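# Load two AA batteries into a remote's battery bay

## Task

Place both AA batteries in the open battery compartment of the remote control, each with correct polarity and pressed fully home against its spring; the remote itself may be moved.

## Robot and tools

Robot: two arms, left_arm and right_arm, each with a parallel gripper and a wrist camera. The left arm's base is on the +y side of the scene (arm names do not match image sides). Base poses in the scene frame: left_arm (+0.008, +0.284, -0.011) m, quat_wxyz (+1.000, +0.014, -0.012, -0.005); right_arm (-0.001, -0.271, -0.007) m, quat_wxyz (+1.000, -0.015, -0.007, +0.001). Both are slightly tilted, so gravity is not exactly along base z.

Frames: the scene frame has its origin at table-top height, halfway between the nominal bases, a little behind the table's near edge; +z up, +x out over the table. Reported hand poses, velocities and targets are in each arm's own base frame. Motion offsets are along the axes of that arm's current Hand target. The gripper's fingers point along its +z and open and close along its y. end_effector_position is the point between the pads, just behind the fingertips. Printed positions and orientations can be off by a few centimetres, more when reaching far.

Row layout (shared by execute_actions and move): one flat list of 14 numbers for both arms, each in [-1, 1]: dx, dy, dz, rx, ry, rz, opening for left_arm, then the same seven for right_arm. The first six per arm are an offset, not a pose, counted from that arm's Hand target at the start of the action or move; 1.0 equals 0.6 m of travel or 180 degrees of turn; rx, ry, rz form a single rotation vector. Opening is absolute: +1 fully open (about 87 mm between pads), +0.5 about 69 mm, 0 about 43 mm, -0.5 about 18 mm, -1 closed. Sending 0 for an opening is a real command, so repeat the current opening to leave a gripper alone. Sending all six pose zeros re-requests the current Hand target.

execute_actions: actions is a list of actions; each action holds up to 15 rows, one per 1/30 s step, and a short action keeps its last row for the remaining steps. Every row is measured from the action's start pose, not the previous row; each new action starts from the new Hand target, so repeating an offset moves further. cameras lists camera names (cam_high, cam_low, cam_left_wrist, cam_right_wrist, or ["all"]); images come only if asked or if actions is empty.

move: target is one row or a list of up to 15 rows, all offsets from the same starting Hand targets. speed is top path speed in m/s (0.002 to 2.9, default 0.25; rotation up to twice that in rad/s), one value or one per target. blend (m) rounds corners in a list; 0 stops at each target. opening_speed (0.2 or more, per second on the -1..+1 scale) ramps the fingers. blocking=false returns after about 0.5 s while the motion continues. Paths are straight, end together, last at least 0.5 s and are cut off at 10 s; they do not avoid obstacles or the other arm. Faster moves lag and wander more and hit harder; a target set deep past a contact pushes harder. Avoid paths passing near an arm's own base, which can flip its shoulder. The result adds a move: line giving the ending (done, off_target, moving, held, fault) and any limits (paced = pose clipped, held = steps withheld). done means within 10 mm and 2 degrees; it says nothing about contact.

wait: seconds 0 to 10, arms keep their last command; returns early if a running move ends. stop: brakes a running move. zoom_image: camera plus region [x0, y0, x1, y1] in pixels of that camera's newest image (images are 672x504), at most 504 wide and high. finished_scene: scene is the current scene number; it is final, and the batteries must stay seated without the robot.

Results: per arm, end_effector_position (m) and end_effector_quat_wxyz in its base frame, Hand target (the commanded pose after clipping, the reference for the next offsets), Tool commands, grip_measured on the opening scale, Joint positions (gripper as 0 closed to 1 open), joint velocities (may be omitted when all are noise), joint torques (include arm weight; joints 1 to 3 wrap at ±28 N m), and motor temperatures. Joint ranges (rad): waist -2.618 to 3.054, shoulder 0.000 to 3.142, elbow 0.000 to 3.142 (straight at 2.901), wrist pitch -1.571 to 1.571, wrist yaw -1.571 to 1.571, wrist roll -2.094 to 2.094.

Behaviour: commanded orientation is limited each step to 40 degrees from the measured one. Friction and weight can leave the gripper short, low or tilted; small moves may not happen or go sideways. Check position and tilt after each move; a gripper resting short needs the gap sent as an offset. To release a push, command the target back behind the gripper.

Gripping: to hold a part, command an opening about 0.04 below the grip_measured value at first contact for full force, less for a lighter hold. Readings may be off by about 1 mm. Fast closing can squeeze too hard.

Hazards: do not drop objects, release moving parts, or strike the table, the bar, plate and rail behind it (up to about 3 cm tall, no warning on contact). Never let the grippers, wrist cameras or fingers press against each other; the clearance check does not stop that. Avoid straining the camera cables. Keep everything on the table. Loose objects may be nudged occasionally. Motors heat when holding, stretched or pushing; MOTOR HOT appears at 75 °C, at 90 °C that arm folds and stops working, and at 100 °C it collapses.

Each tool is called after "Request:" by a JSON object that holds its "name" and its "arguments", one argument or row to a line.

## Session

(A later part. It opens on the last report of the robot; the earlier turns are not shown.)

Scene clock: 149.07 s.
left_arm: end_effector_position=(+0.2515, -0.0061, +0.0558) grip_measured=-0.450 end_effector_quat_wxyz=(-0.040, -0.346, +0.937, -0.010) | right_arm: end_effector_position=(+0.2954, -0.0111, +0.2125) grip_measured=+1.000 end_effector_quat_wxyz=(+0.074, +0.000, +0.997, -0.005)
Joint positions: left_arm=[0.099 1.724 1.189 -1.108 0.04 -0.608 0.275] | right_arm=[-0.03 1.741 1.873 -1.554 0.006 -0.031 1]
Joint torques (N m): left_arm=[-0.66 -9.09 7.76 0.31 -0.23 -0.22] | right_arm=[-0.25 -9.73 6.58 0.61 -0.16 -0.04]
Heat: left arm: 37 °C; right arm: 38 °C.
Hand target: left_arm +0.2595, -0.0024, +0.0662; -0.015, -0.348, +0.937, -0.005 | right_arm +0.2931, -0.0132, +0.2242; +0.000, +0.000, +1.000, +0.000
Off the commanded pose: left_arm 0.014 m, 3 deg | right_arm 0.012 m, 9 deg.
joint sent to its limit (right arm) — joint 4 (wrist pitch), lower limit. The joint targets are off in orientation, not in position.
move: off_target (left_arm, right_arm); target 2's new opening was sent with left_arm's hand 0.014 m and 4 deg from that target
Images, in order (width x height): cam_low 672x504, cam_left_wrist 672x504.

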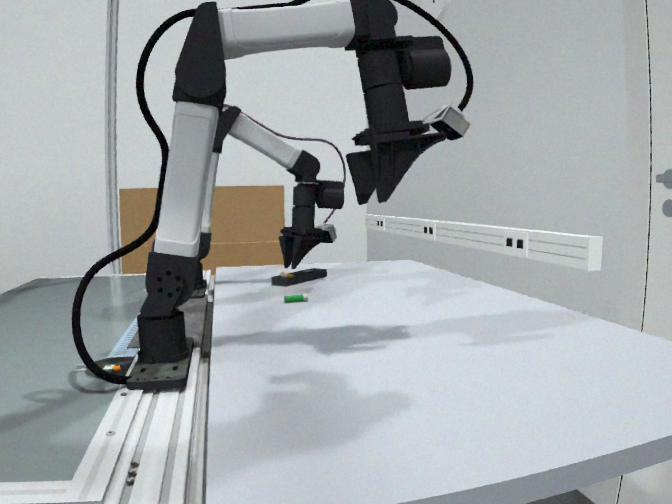

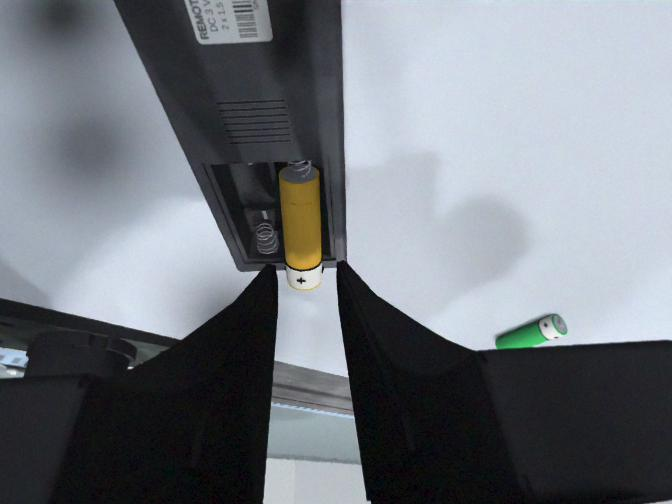

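Request:
{"name": "move", "arguments": {
  "target": [
    [0.05,0,-0.02,0,0,0,-0.45,0,0,0,0,0,0,1],
    [0.09,0,-0.02,0,0,0,-1,0,0,0,0,0,0,1],
    [0.09,0,0.034,0,0,0,-1,0,0,0,0,0,0,1]
  ],
  "speed": 0.12,
  "cameras": ["cam_left_wrist","cam_low"]
}}

Request:
{"name": "zoom_image", "arguments": {
  "camera": "cam_low",
  "region": [240, 220, 370, 310]
}}

Scene clock: 158.30 s.
left_arm: end_effector_position=(+0.2160, -0.0398, +0.0518) grip_measured=-1.000 end_effector_quat_wxyz=(-0.019, -0.345, +0.938, -0.013) | right_arm: end_effector_position=(+0.2954, -0.0111, +0.2125) grip_measured=+1.000 end_effector_quat_wxyz=(+0.074, +0.000, +0.997, -0.005)
Joint positions: left_arm=[-0.024 1.551 0.995 -1.041 0.039 -0.728 0] | right_arm=[-0.03 1.741 1.873 -1.554 0.006 -0.031 1]
Joint torques (N m): left_arm=[-0.53 -4.81 5.2 0.63 -0.21 -0.16] | right_arm=[-0.27 -9.73 6.6 0.61 -0.16 -0.04]
Heat: left arm: 38 °C; right arm: 38 °C.
Hand target: left_arm +0.2182, -0.0380, +0.0475; -0.015, -0.348, +0.937, -0.005 | right_arm +0.2931, -0.0132, +0.2242; +0.000, +0.000, +1.000, +0.000
Off the commanded pose: left_arm 0.005 m, 1 deg | right_arm 0.012 m, 9 deg.
joint sent to its limit (right arm) — joint 4 (wrist pitch), lower limit. The joint targets are off in orientation, not in position.
move: off_target (right_arm)
Images, in order (width x height): cam_low 672x504, cam_left_wrist 672x504.

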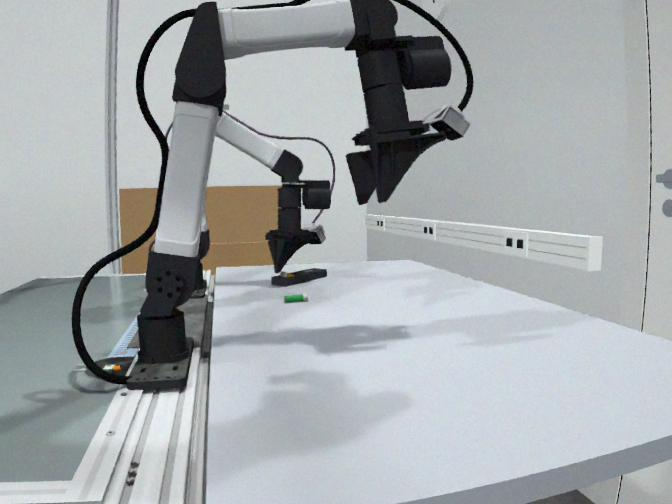

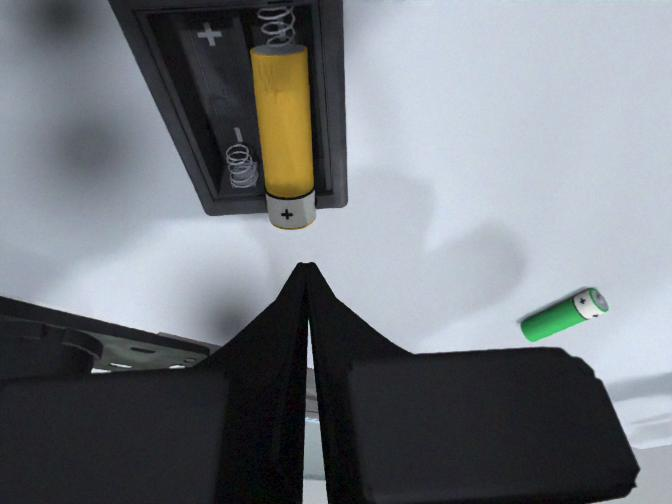

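Scaled by 3.877.

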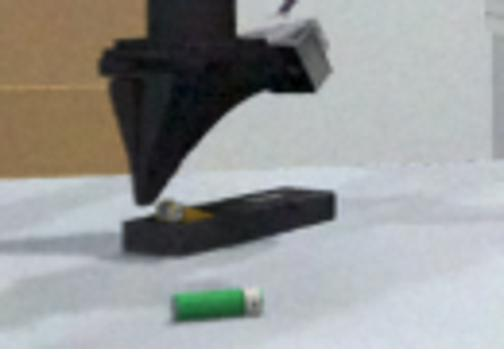

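Request:
{"name": "move", "arguments": {
  "target": [
    [0,0.008,0.018,0,0,0,-1,0,0,0,0,0,0,1],
    [-0.045,0.008,0.018,0,0,0,-1,0,0,0,0,0,0,1]
  ],
  "speed": 0.06,
  "cameras": ["cam_left_wrist","cam_low"]
}}

Request:
{"name": "zoom_image", "arguments": {
  "camera": "cam_low",
  "region": [240, 220, 370, 310]
}}

Scene clock: 164.13 s.
left_arm: end_effector_position=(+0.2232, -0.0239, +0.0349) grip_measured=-1.000 end_effector_quat_wxyz=(-0.033, -0.349, +0.936, -0.010) | right_arm: end_effector_position=(+0.2954, -0.0111, +0.2125) grip_measured=+1.000 end_effector_quat_wxyz=(+0.074, +0.000, +0.997, -0.005)
Joint positions: left_arm=[0.04 1.629 0.999 -0.997 0.039 -0.673 0] | right_arm=[-0.03 1.741 1.873 -1.554 0.006 -0.031 1]
Joint torques (N m): left_arm=[0.53 -4.97 8.13 0.51 -0.19 -0.04] | right_arm=[-0.27 -9.73 6.6 0.6 -0.16 -0.04]
Heat: left arm: 37 °C; right arm: 38 °C.
Hand target: left_arm +0.2352, -0.0170, +0.0359; -0.015, -0.348, +0.937, -0.005 | right_arm +0.2931, -0.0132, +0.2242; +0.000, +0.000, +1.000, +0.000
Off the commanded pose: left_arm 0.014 m, 2 deg | right_arm 0.012 m, 9 deg.
joint sent to its limit (right arm) — joint 4 (wrist pitch), lower limit. The joint targets are off in orientation, not in position.
move: off_target (left_arm, right_arm)
Images, in order (width x height): cam_low 672x504, cam_left_wrist 672x504.

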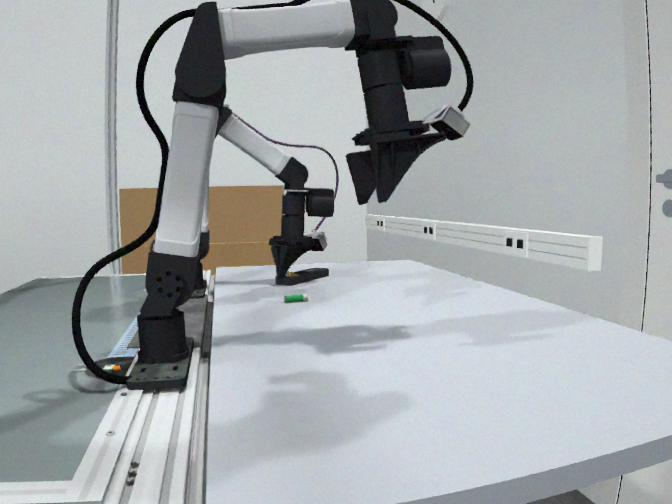

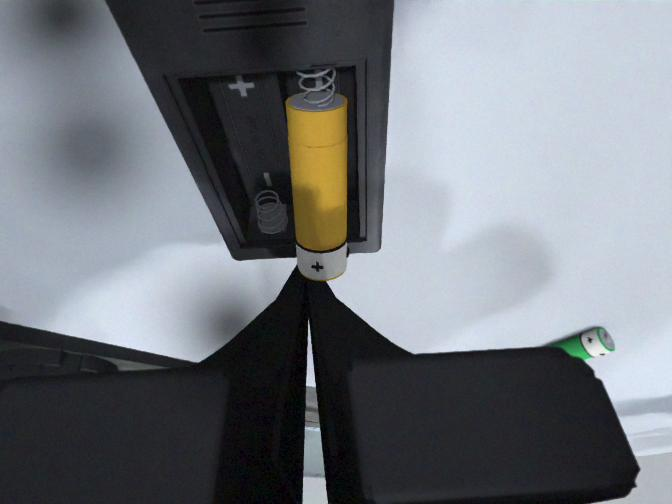

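Scaled by 3.877.

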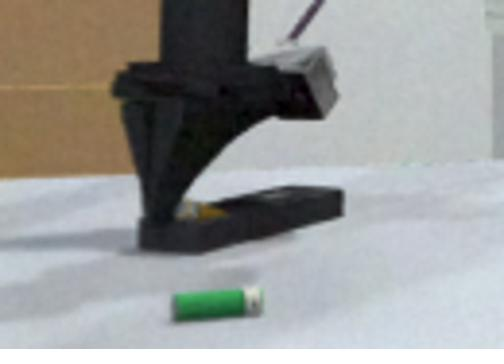

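Request:
{"name": "move", "arguments": {
  "target": [
    [0.04,-0.006,0,0,0,0,-1,0,0,0,0,0,0,1],
    [0.04,-0.006,-0.016,0,0,0,-1,0,0,0,0,0,0,1],
    [-0.02,-0.006,-0.016,0,0,0,-1,0,0,0,0,0,0,1]
  ],
  "speed": 0.06,
  "cameras": ["cam_left_wrist","cam_low"]
}}

Request:
{"name": "zoom_image", "arguments": {
  "camera": "cam_low",
  "region": [240, 220, 370, 310]
}}

Scene clock: 171.47 s.
left_arm: end_effector_position=(+0.2388, -0.0188, +0.0432) grip_measured=-1.000 end_effector_quat_wxyz=(-0.026, -0.349, +0.937, -0.012) | right_arm: end_effector_position=(+0.2954, -0.0111, +0.2125) grip_measured=+1.000 end_effector_quat_wxyz=(+0.074, +0.000, +0.997, -0.005)
Joint positions: left_arm=[0.057 1.661 1.071 -1.023 0.039 -0.656 0] | right_arm=[-0.03 1.741 1.873 -1.554 0.006 -0.031 1]
Joint torques (N m): left_arm=[0.53 -5.42 8.01 0.39 -0.2 0.01] | right_arm=[-0.27 -9.73 6.6 0.61 -0.16 -0.03]
Heat: left arm: 36 °C; right arm: 38 °C.
Hand target: left_arm +0.2470, -0.0117, +0.0451; -0.015, -0.348, +0.937, -0.005 | right_arm +0.2931, -0.0132, +0.2242; +0.000, +0.000, +1.000, +0.000
Off the commanded pose: left_arm 0.011 m, 2 deg | right_arm 0.012 m, 9 deg.
joint sent to its limit (right arm) — joint 4 (wrist pitch), lower limit. The joint targets are off in orientation, not in position.
move: off_target (left_arm, right_arm)
Images, in order (width x height): cam_low 672x504, cam_left_wrist 672x504.

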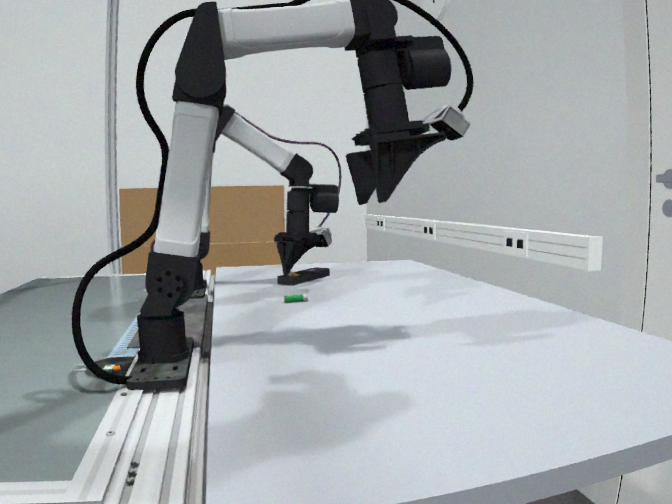

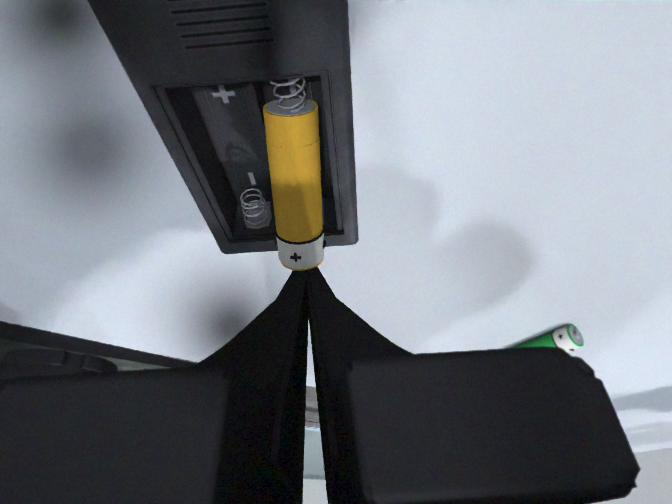

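Scaled by 3.877.

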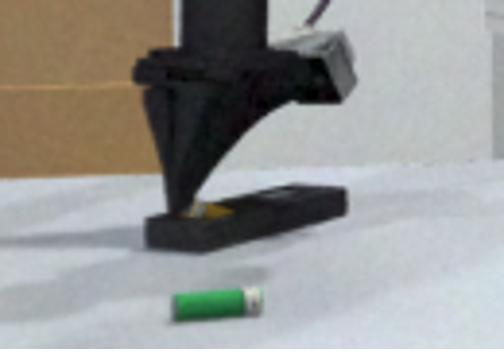

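Request:
{"name": "move", "arguments": {
  "target": [
    [-0.028,0.003,0.004,0,0,0,-1,0,0,0,0,0,0,1],
    [-0.032,0.003,0.018,0,0,0,-1,0,0,0,0,0,0,1]
  ],
  "speed": 0.06,
  "cameras": ["cam_left_wrist","cam_low"]
}}

Request:
{"name": "zoom_image", "arguments": {
  "camera": "cam_low",
  "region": [240, 220, 370, 310]
}}

Scene clock: 175.30 s.
left_arm: end_effector_position=(+0.2484, -0.0068, +0.0385) grip_measured=-1.000 end_effector_quat_wxyz=(-0.035, -0.348, +0.937, -0.011) | right_arm: end_effector_position=(+0.2954, -0.0111, +0.2125) grip_measured=+1.000 end_effector_quat_wxyz=(+0.074, +0.000, +0.997, -0.005)
Joint positions: left_arm=[0.097 1.724 1.118 -1.027 0.039 -0.613 0] | right_arm=[-0.03 1.741 1.873 -1.554 0.006 -0.031 1]
Joint torques (N m): left_arm=[0.51 -5.57 6.16 0.79 -0.19 0.03] | right_arm=[-0.27 -9.72 6.6 0.61 -0.16 -0.04]
Heat: left arm: 36 °C; right arm: 38 °C.
Hand target: left_arm +0.2600, +0.0019, +0.0337; -0.015, -0.348, +0.937, -0.005 | right_arm +0.2931, -0.0132, +0.2242; +0.000, +0.000, +1.000, +0.000
Off the commanded pose: left_arm 0.015 m, 2 deg | right_arm 0.012 m, 9 deg.
joint sent to its limit (right arm) — joint 4 (wrist pitch), lower limit. The joint targets are off in orientation, not in position.
move: off_target (left_arm, right_arm)
Images, in order (width x height): cam_low 672x504, cam_left_wrist 672x504.

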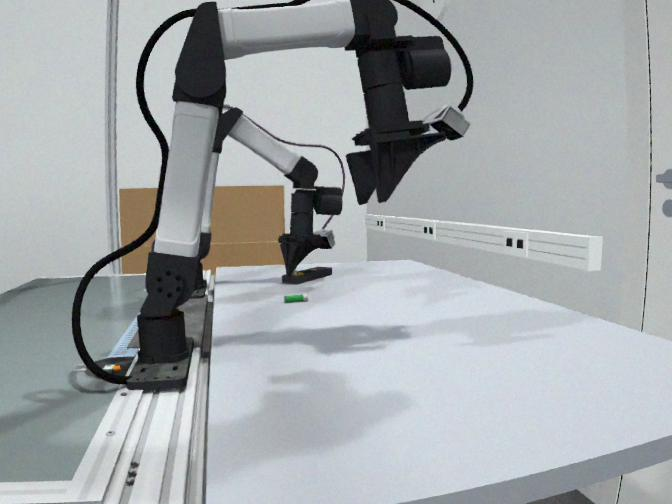

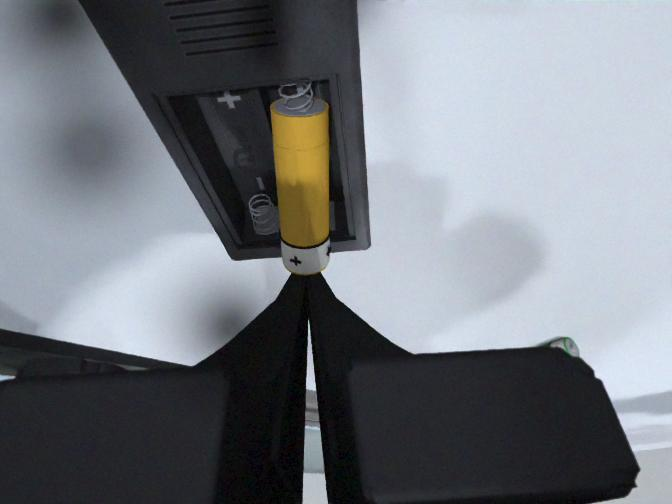

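Scaled by 3.877.

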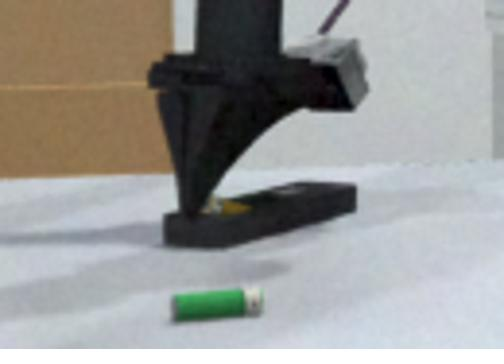

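Request:
{"name": "move", "arguments": {
  "target": [
    [0.03,0,-0.02,0,0,0,-1,0,0,0,0,0,0,1],
    [0.03,0.01,-0.13,0,0,0,1,0,0,0,0,0,0,1],
    [-0.19,0.014,-0.13,0,0,0,1,0,0,0,0,0,0,1]
  ],
  "speed": 0.2,
  "cameras": ["cam_left_wrist","cam_high"]
}}

Request:
{"name": "zoom_image", "arguments": {
  "camera": "cam_high",
  "region": [330, 250, 490, 440]
}}

Scene clock: 190.03 s.
left_arm: end_effector_position=(+0.3393, +0.0775, +0.1068) grip_measured=+0.968 end_effector_quat_wxyz=(-0.021, -0.351, +0.936, -0.014) | right_arm: end_effector_position=(+0.2954, -0.0111, +0.2125) grip_measured=+1.000 end_effector_quat_wxyz=(+0.074, +0.000, +0.997, -0.005)
Joint positions: left_arm=[0.29 2.054 1.841 -1.397 0.031 -0.428 0.984] | right_arm=[-0.03 1.741 1.873 -1.554 0.006 -0.031 1]
Joint torques (N m): left_arm=[0.18 -8.8 8.44 0.29 -0.12 0.02] | right_arm=[-0.27 -9.72 6.61 0.61 -0.16 -0.04]
Heat: left arm: 37 °C; right arm: 38 °C.
Hand target: left_arm +0.3428, +0.0843, +0.1082; -0.015, -0.348, +0.937, -0.005 | right_arm +0.2931, -0.0132, +0.2242; +0.000, +0.000, +1.000, +0.000
Off the commanded pose: left_arm 0.008 m, 1 deg | right_arm 0.012 m, 9 deg.
joint sent to its limit (right arm) — joint 4 (wrist pitch), lower limit. The joint targets are off in orientation, not in position.
move: off_target (right_arm)
Images, in order (width x height): cam_high 672x504, cam_left_wrist 672x504.

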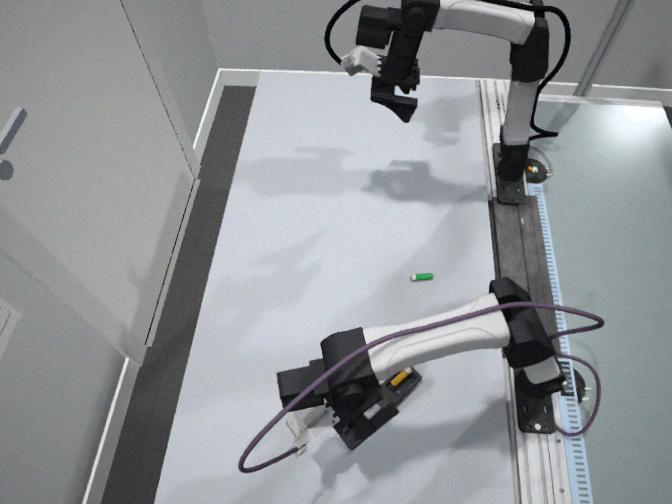

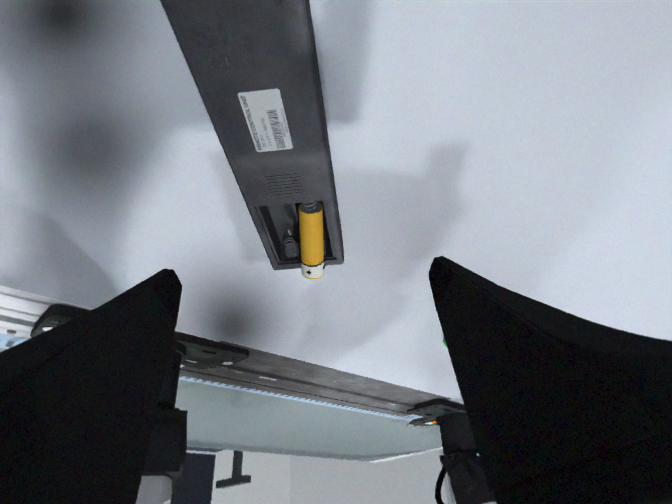

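Scaled by 2.653.

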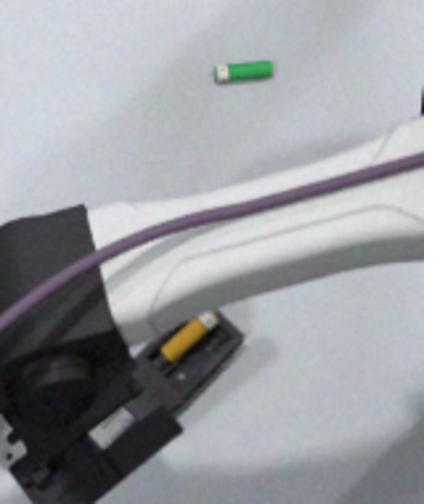

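Request:
{"name": "move", "arguments": {
  "target": [
    [0,0.042,0.06,0,0,-0.028,1,0,0,0,0,0,0,1],
    [0,0.042,0.125,0,0,-0.028,1,0,0,0,0,0,0,1]
  ],
  "speed": 0.12,
  "cameras": ["cam_left_wrist","cam_high"]
}}

Scene clock: 197.53 s.
left_arm: end_effector_position=(+0.3226, +0.0964, +0.0338) grip_measured=+0.968 end_effector_quat_wxyz=(-0.025, -0.382, +0.924, -0.014) | right_arm: end_effector_position=(+0.2954, -0.0111, +0.2125) grip_measured=+1.000 end_effector_quat_wxyz=(+0.074, +0.000, +0.997, -0.005)
Joint positions: left_arm=[0.357 2.054 1.547 -1.112 0.029 -0.427 0.984] | right_arm=[-0.03 1.741 1.873 -1.554 0.006 -0.031 1]
Joint torques (N m): left_arm=[-0.12 -10.07 5.41 0.61 -0.15 -0.16] | right_arm=[-0.27 -9.73 6.6 0.6 -0.16 -0.04]
Heat: left arm: 39 °C; right arm: 38 °C.
Hand target: left_arm +0.3245, +0.1019, +0.0333; -0.015, -0.389, +0.921, -0.004 | right_arm +0.2931, -0.0132, +0.2242; +0.000, +0.000, +1.000, +0.000
Off the commanded pose: left_arm 0.006 m, 2 deg | right_arm 0.012 m, 9 deg.
joint sent to its limit (right arm) — joint 4 (wrist pitch), lower limit. The joint targets are off in orientation, not in position.
move: off_target (right_arm)
Images, in order (width x height): cam_high 672x504, cam_left_wrist 672x504.

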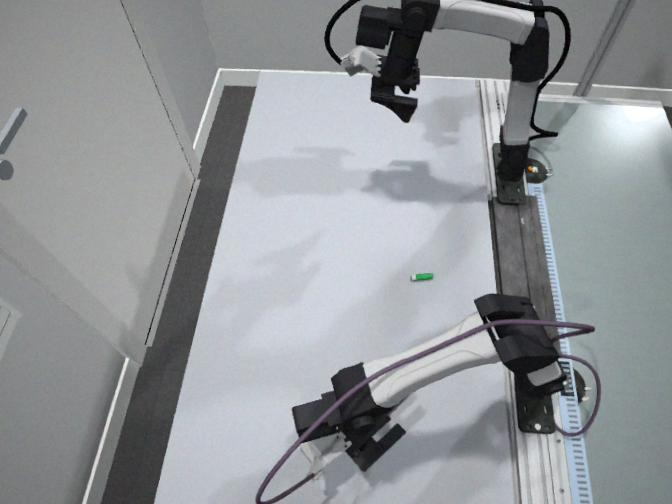

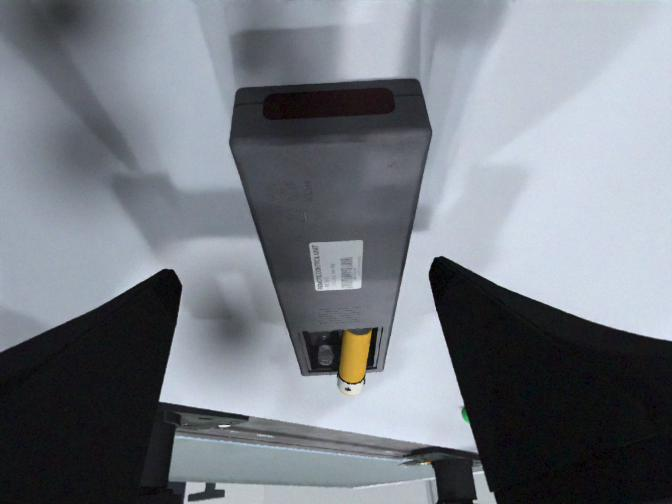

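Request:
{"name": "move", "arguments": {
  "target": [
    [0,-0.012,-0.002,0,0,0,0.9,0,0,0,0,0,0,1],
    [0,-0.012,-0.002,0,0,0,-0.1,0,0,0,0,0,0,1],
    [0.356,-0.293,-0.002,0,0,-0.246,-0.1,0,0,0,0,0,0,1]
  ],
  "speed": 0.1,
  "opening_speed": 0.8,
  "cameras": ["all"]
}}

Scene clock: 210.83 s.
left_arm: end_effector_position=(+0.2937, -0.1637, +0.0413) grip_measured=-0.100 end_effector_quat_wxyz=(+0.014, +0.702, -0.712, -0.020) | right_arm: end_effector_position=(+0.2954, -0.0111, +0.2125) grip_measured=+1.000 end_effector_quat_wxyz=(+0.074, +0.000, +0.997, -0.005)
Joint positions: left_arm=[-0.387 1.841 1.291 -1.069 0.01 -1.944 0.45] | right_arm=[-0.03 1.741 1.873 -1.554 0.006 -0.031 1]
Joint torques (N m): left_arm=[-1.37 -6.69 5.94 0.72 0.22 -0.38] | right_arm=[-0.28 -9.73 6.58 0.61 -0.16 -0.03]
Motor temperatures (°C): left_arm=[22 41 32 24 20 21 23] | right_arm=[24 38 31 21 22 22 24]
Heat: left arm: 41 °C; right arm: 38 °C.
Hand target: left_arm +0.3016, -0.1737, +0.0404; +0.015, +0.707, -0.707, -0.002 | right_arm +0.2931, -0.0132, +0.2242; +0.000, +0.000, +1.000, +0.000
Off the commanded pose: left_arm 0.013 m, 2 deg | right_arm 0.012 m, 9 deg.
joint sent to its limit (right arm) — joint 4 (wrist pitch), lower limit. The joint targets are off in orientation, not in position.
move: off_target (left_arm, right_arm)

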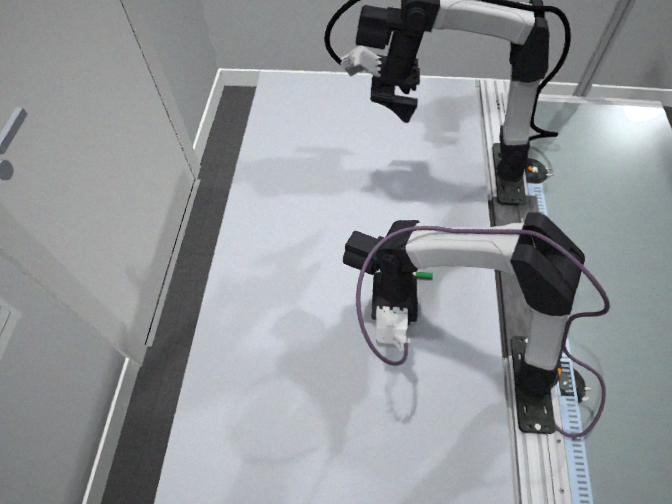

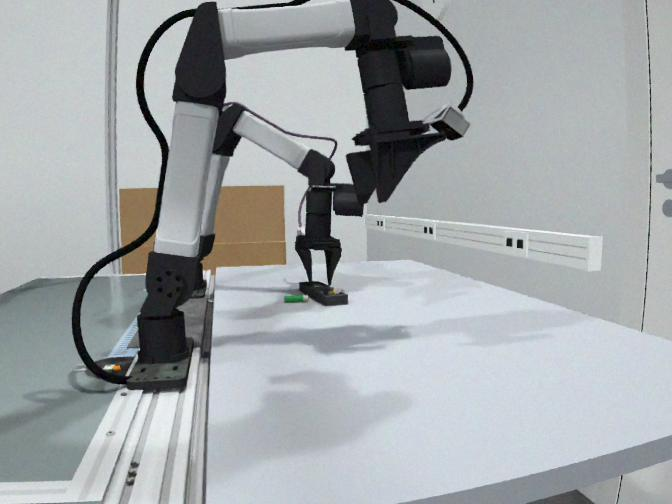

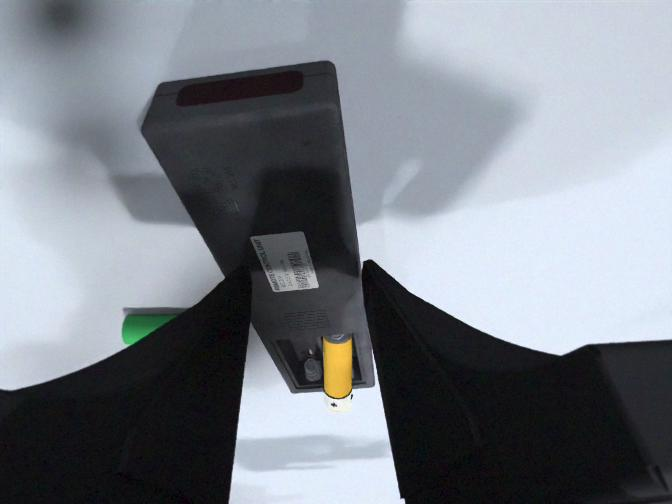

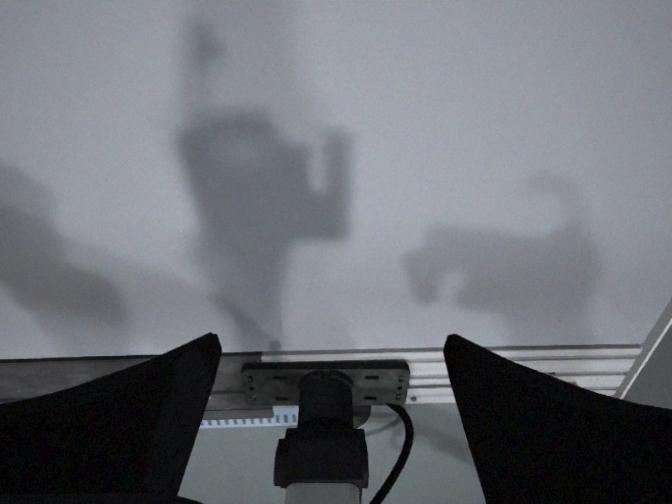

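Request:
{"name": "move", "arguments": {
  "target": [0,0,0.01,0,0,0,-0.5,-0.028,0.333,0.17,0,0,0.5,-1],
  "speed": 0.2,
  "opening_speed": 0.8,
  "cameras": ["all"]
}}

Scene clock: 221.53 s.
left_arm: end_effector_position=(+0.3012, -0.1670, +0.0421) grip_measured=-0.499 end_effector_quat_wxyz=(+0.010, +0.708, -0.706, -0.006) | right_arm: end_effector_position=(+0.3100, +0.1834, +0.1252) grip_measured=-0.968 end_effector_quat_wxyz=(+0.005, +0.703, +0.711, -0.002)
Joint positions: left_arm=[-0.387 1.841 1.293 -1.041 0.013 -1.96 0.25] | right_arm=[0.434 1.836 1.622 -1.358 0.011 1.995 0.016]
Joint torques (N m): left_arm=[-1.44 -6.53 4.56 0.73 0.16 -0.24] | right_arm=[0.72 -7.9 4.72 0.39 -0.18 0.2]
Heat: left arm: 40 °C; right arm: 38 °C.
Hand target: left_arm +0.3016, -0.1739, +0.0344; +0.015, +0.707, -0.707, -0.001 | right_arm +0.3101, +0.1867, +0.1224; +0.000, +0.707, +0.707, +0.000
Off the commanded pose: left_arm 0.010 m, 1 deg | right_arm 0.004 m, 1 deg.
move: done

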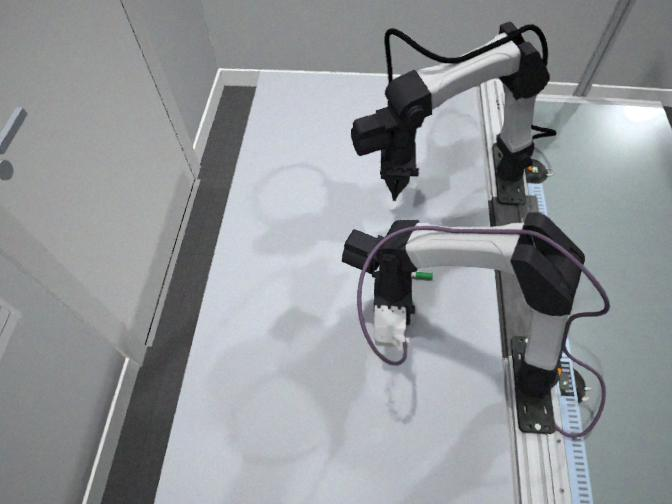

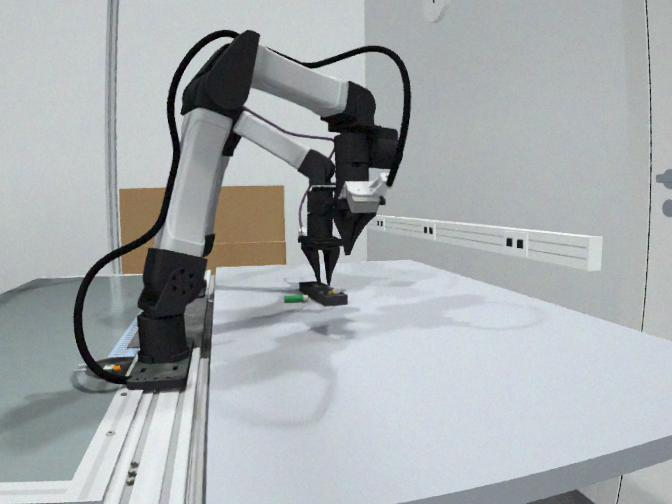

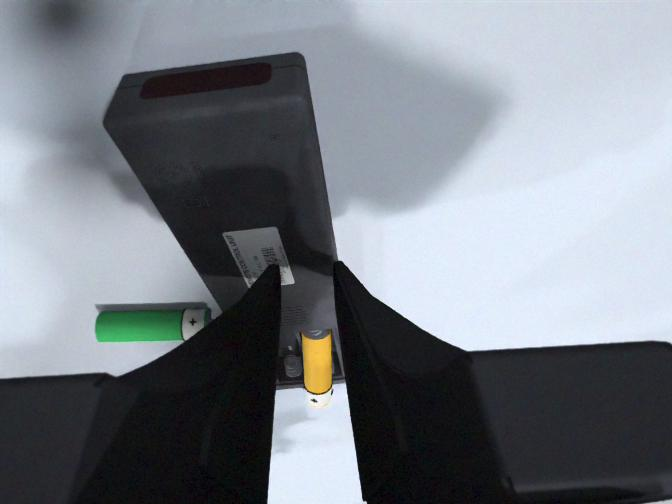

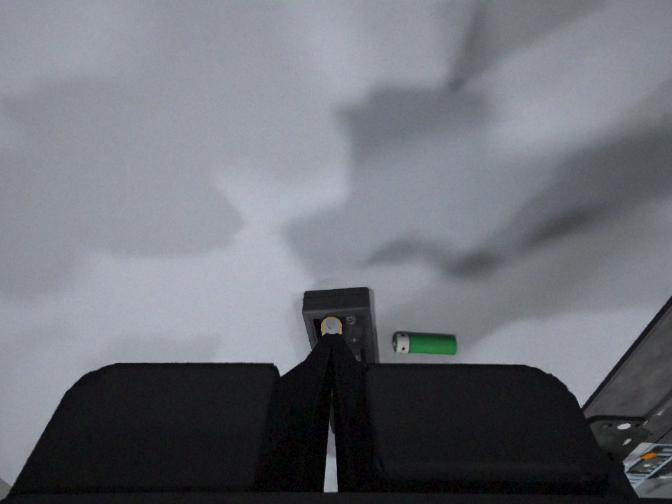

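Request:
{"name": "move", "arguments": {
  "target": [
    [0,0,-0.07,0,0,0,-0.5,0,0,0,0,0,0,-1],
    [0,0.023,-0.07,0,0,-0.045,1,0,0,0,0,0,0,-1],
    [0,0.023,0.012,0,0,-0.045,1,0,0,0,0,0,0,-1]
  ],
  "speed": 0.12,
  "cameras": ["cam_left_wrist","cam_low"]
}}

Scene clock: 229.43 s.
left_arm: end_effector_position=(+0.2879, -0.1714, +0.0308) grip_measured=+0.968 end_effector_quat_wxyz=(+0.021, +0.737, -0.676, +0.000) | right_arm: end_effector_position=(+0.3100, +0.1834, +0.1252) grip_measured=-0.968 end_effector_quat_wxyz=(+0.005, +0.704, +0.710, -0.002)
Joint positions: left_arm=[-0.407 1.803 1.192 -0.973 0.039 -2.064 0.984] | right_arm=[0.434 1.836 1.622 -1.358 0.011 1.995 0.016]
Joint torques (N m): left_arm=[-0.54 -6.74 4.9 0.46 0.17 -0.25] | right_arm=[0.73 -7.9 4.71 0.39 -0.17 0.19]
Heat: left arm: 40 °C; right arm: 38 °C.
Hand target: left_arm +0.2875, -0.1740, +0.0275; +0.015, +0.756, -0.655, -0.003 | right_arm +0.3100, +0.1867, +0.1224; +0.000, +0.707, +0.707, +0.000
Off the commanded pose: left_arm 0.004 m, 3 deg | right_arm 0.004 m, 1 deg.
joint sent to its limit (left arm) — joint 6 (wrist roll), lower limit. The joint targets are off in orientation, not in position.
move: off_target (left_arm); target 2's new opening was sent with left_arm's hand 0.009 m and 4 deg from that target
Images, in order (width x height): cam_low 672x504, cam_left_wrist 672x504.

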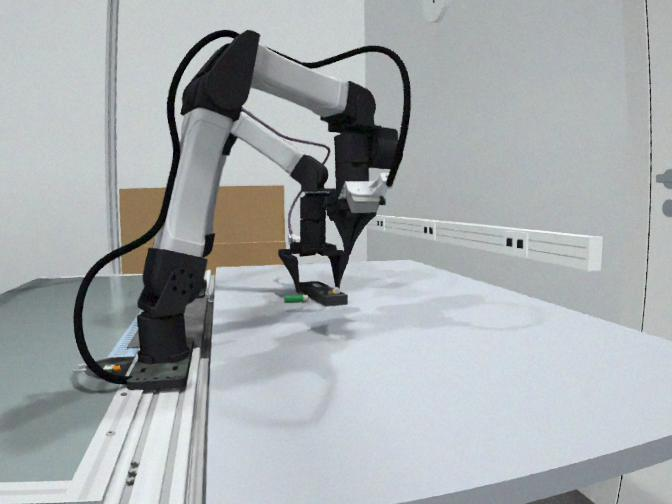

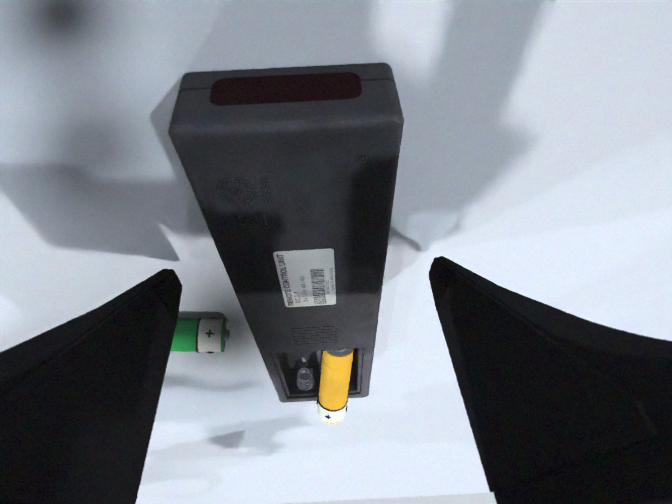

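Request:
{"name": "move", "arguments": {
  "target": [
    [0,-0.002,0.016,0,0,0,0.9,0,0,0,0,0,0,-1],
    [0,-0.002,0.016,0,0,0,0.0,0,0,0,0,0,0,-1]
  ],
  "speed": 0.1,
  "opening_speed": 0.6,
  "cameras": ["all"]
}}

Request:
{"name": "zoom_image", "arguments": {
  "camera": "cam_right_wrist",
  "region": [270, 260, 470, 400]
}}

Scene clock: 236.03 s.
left_arm: end_effector_position=(+0.2898, -0.1722, +0.0227) grip_measured=+0.069 end_effector_quat_wxyz=(+0.020, +0.737, -0.675, +0.003) | right_arm: end_effector_position=(+0.3100, +0.1834, +0.1252) grip_measured=-0.968 end_effector_quat_wxyz=(+0.005, +0.704, +0.710, -0.002)
Joint positions: left_arm=[-0.407 1.817 1.175 -0.936 0.039 -2.064 0.535] | right_arm=[0.434 1.836 1.622 -1.358 0.011 1.995 0.016]
Joint torques (N m): left_arm=[-0.32 -6.45 4.85 0.46 0.14 -0.27] | right_arm=[0.72 -7.9 4.72 0.39 -0.18 0.19]
Heat: left arm: 39 °C; right arm: 38 °C.
Hand target: left_arm +0.2884, -0.1739, +0.0178; +0.015, +0.756, -0.655, -0.003 | right_arm +0.3100, +0.1867, +0.1224; +0.000, +0.707, +0.707, +0.000
Off the commanded pose: left_arm 0.005 m, 3 deg | right_arm 0.004 m, 1 deg.
joint sent to its limit (left arm) — joint 6 (wrist roll), lower limit. The joint targets are off in orientation, not in position.
move: off_target (left_arm); target 2's new opening was sent with left_arm's hand 0.005 m and 3 deg from that target

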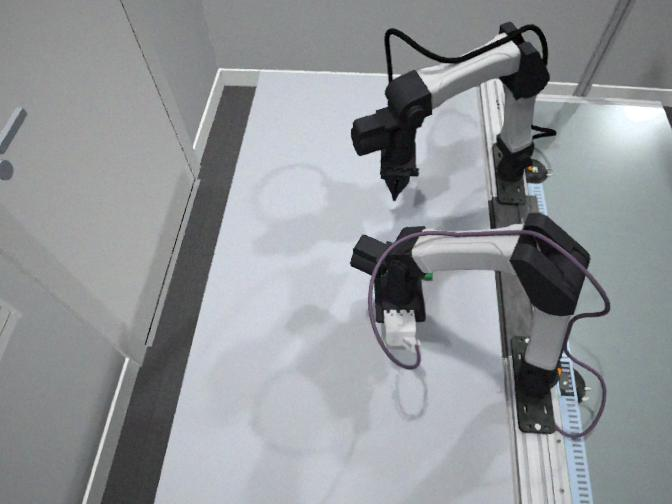

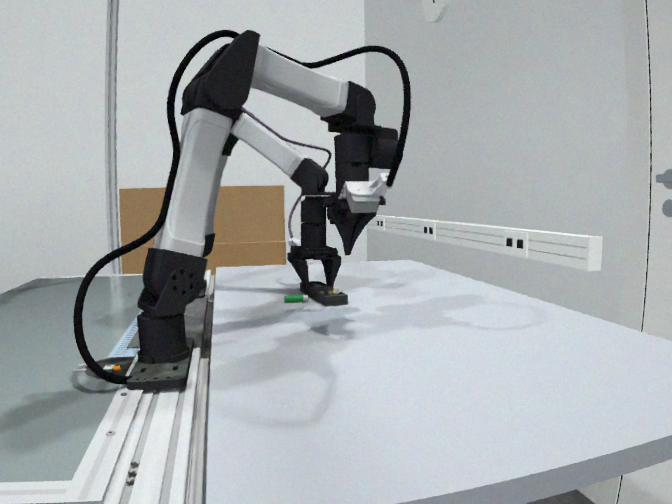

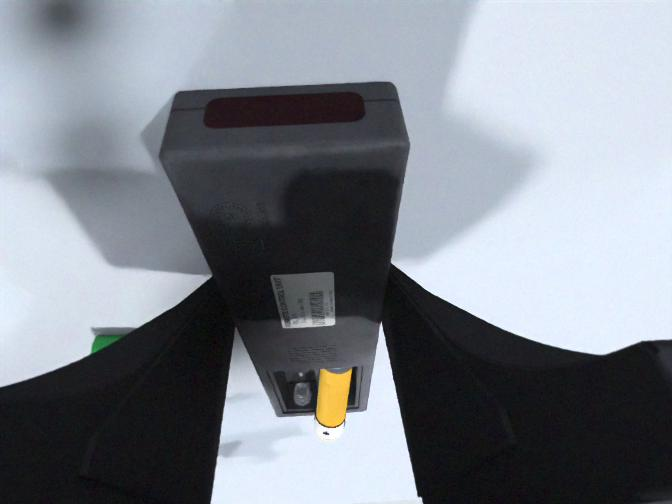

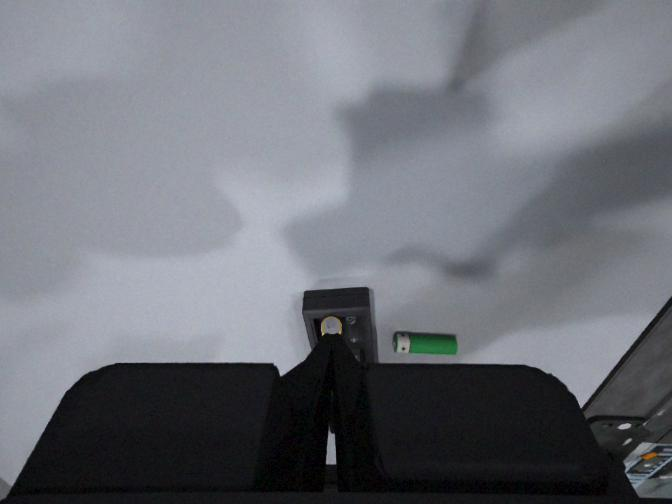

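Scaled by 2.520.

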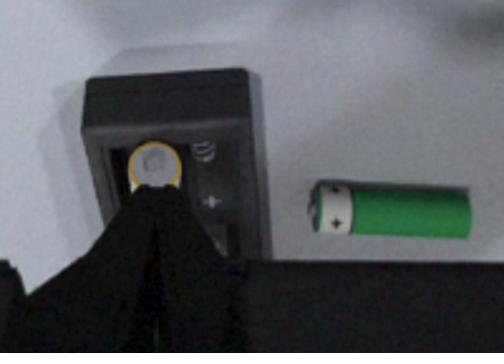

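Request:
{"name": "move", "arguments": {
  "target": [
    [0,0,0,0,0,0,-0.2,0,0,0.14,0,0,0,-1],
    [0,0,0,0,0,0,-0.2,-0.1,0,0.14,0,0,0,-1]
  ],
  "speed": 0.15,
  "cameras": ["all"]
}}

Request:
{"name": "zoom_image", "arguments": {
  "camera": "cam_low",
  "region": [270, 220, 400, 320]
}}

Scene clock: 244.20 s.
left_arm: end_effector_position=(+0.2898, -0.1722, +0.0227) grip_measured=+0.069 end_effector_quat_wxyz=(+0.020, +0.737, -0.675, +0.003) | right_arm: end_effector_position=(+0.3070, +0.1265, +0.0299) grip_measured=-0.968 end_effector_quat_wxyz=(-0.006, +0.707, +0.707, -0.018)
Joint positions: left_arm=[-0.407 1.817 1.175 -0.936 0.039 -2.064 0.535] | right_arm=[0.273 1.844 1.248 -1.011 0.007 1.844 0.016]
Joint torques (N m): left_arm=[-0.5 -6.46 4.7 0.43 0.14 -0.16] | right_arm=[0.01 -10.97 4.44 0.33 -0.12 0.02]
Heat: left arm: 39 °C; right arm: 38 °C.
Hand target: left_arm +0.2884, -0.1739, +0.0178; +0.015, +0.756, -0.655, -0.003 | right_arm +0.3099, +0.1268, +0.0383; +0.000, +0.707, +0.707, +0.000
Off the commanded pose: left_arm 0.005 m, 3 deg | right_arm 0.009 m, 2 deg.
joint sent to its limit (left arm) — joint 6 (wrist roll), lower limit. The joint targets are off in orientation, not in position.
move: off_target (left_arm)

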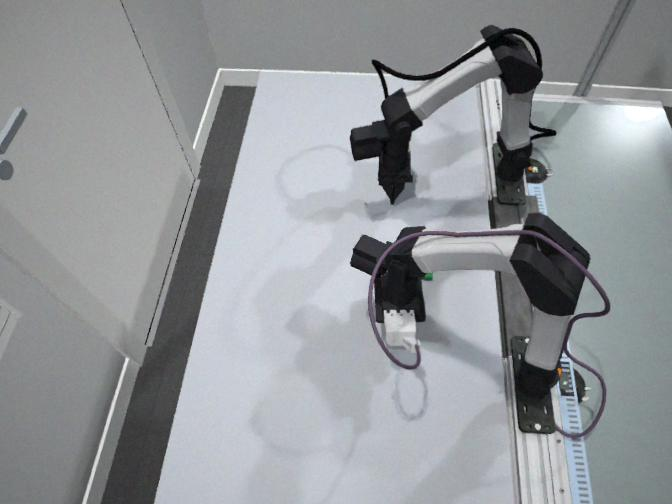

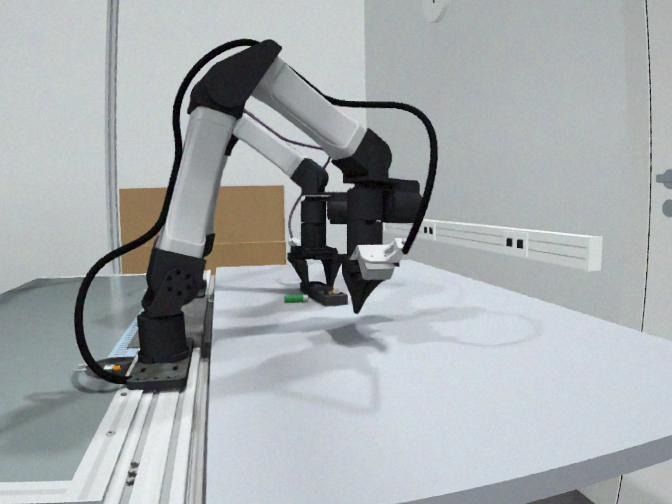

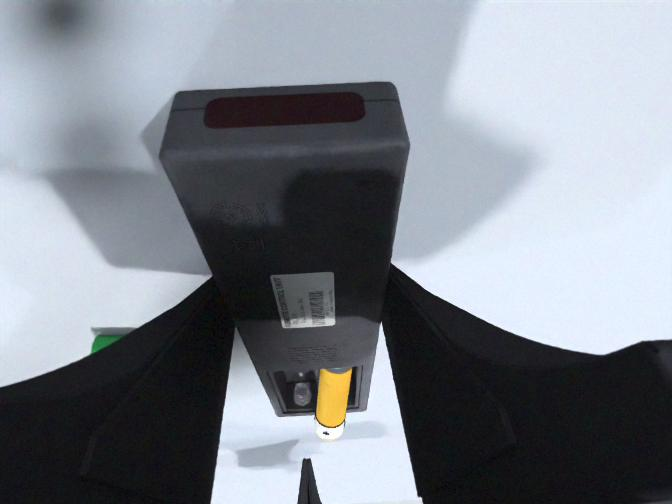

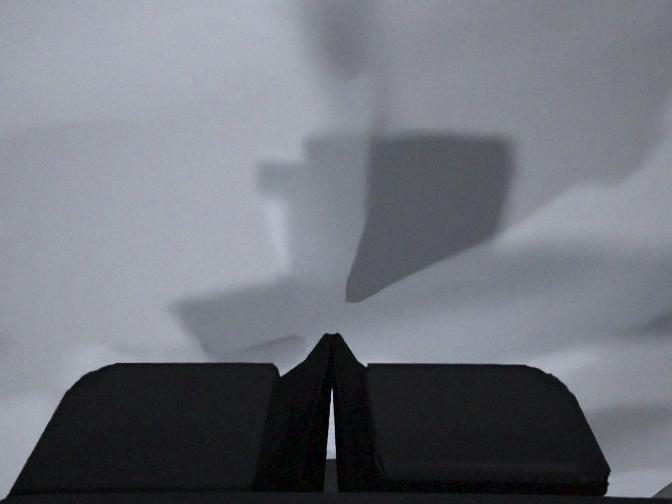

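Scaled by 3.877.

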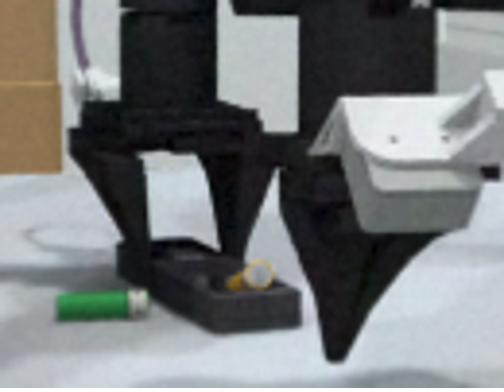

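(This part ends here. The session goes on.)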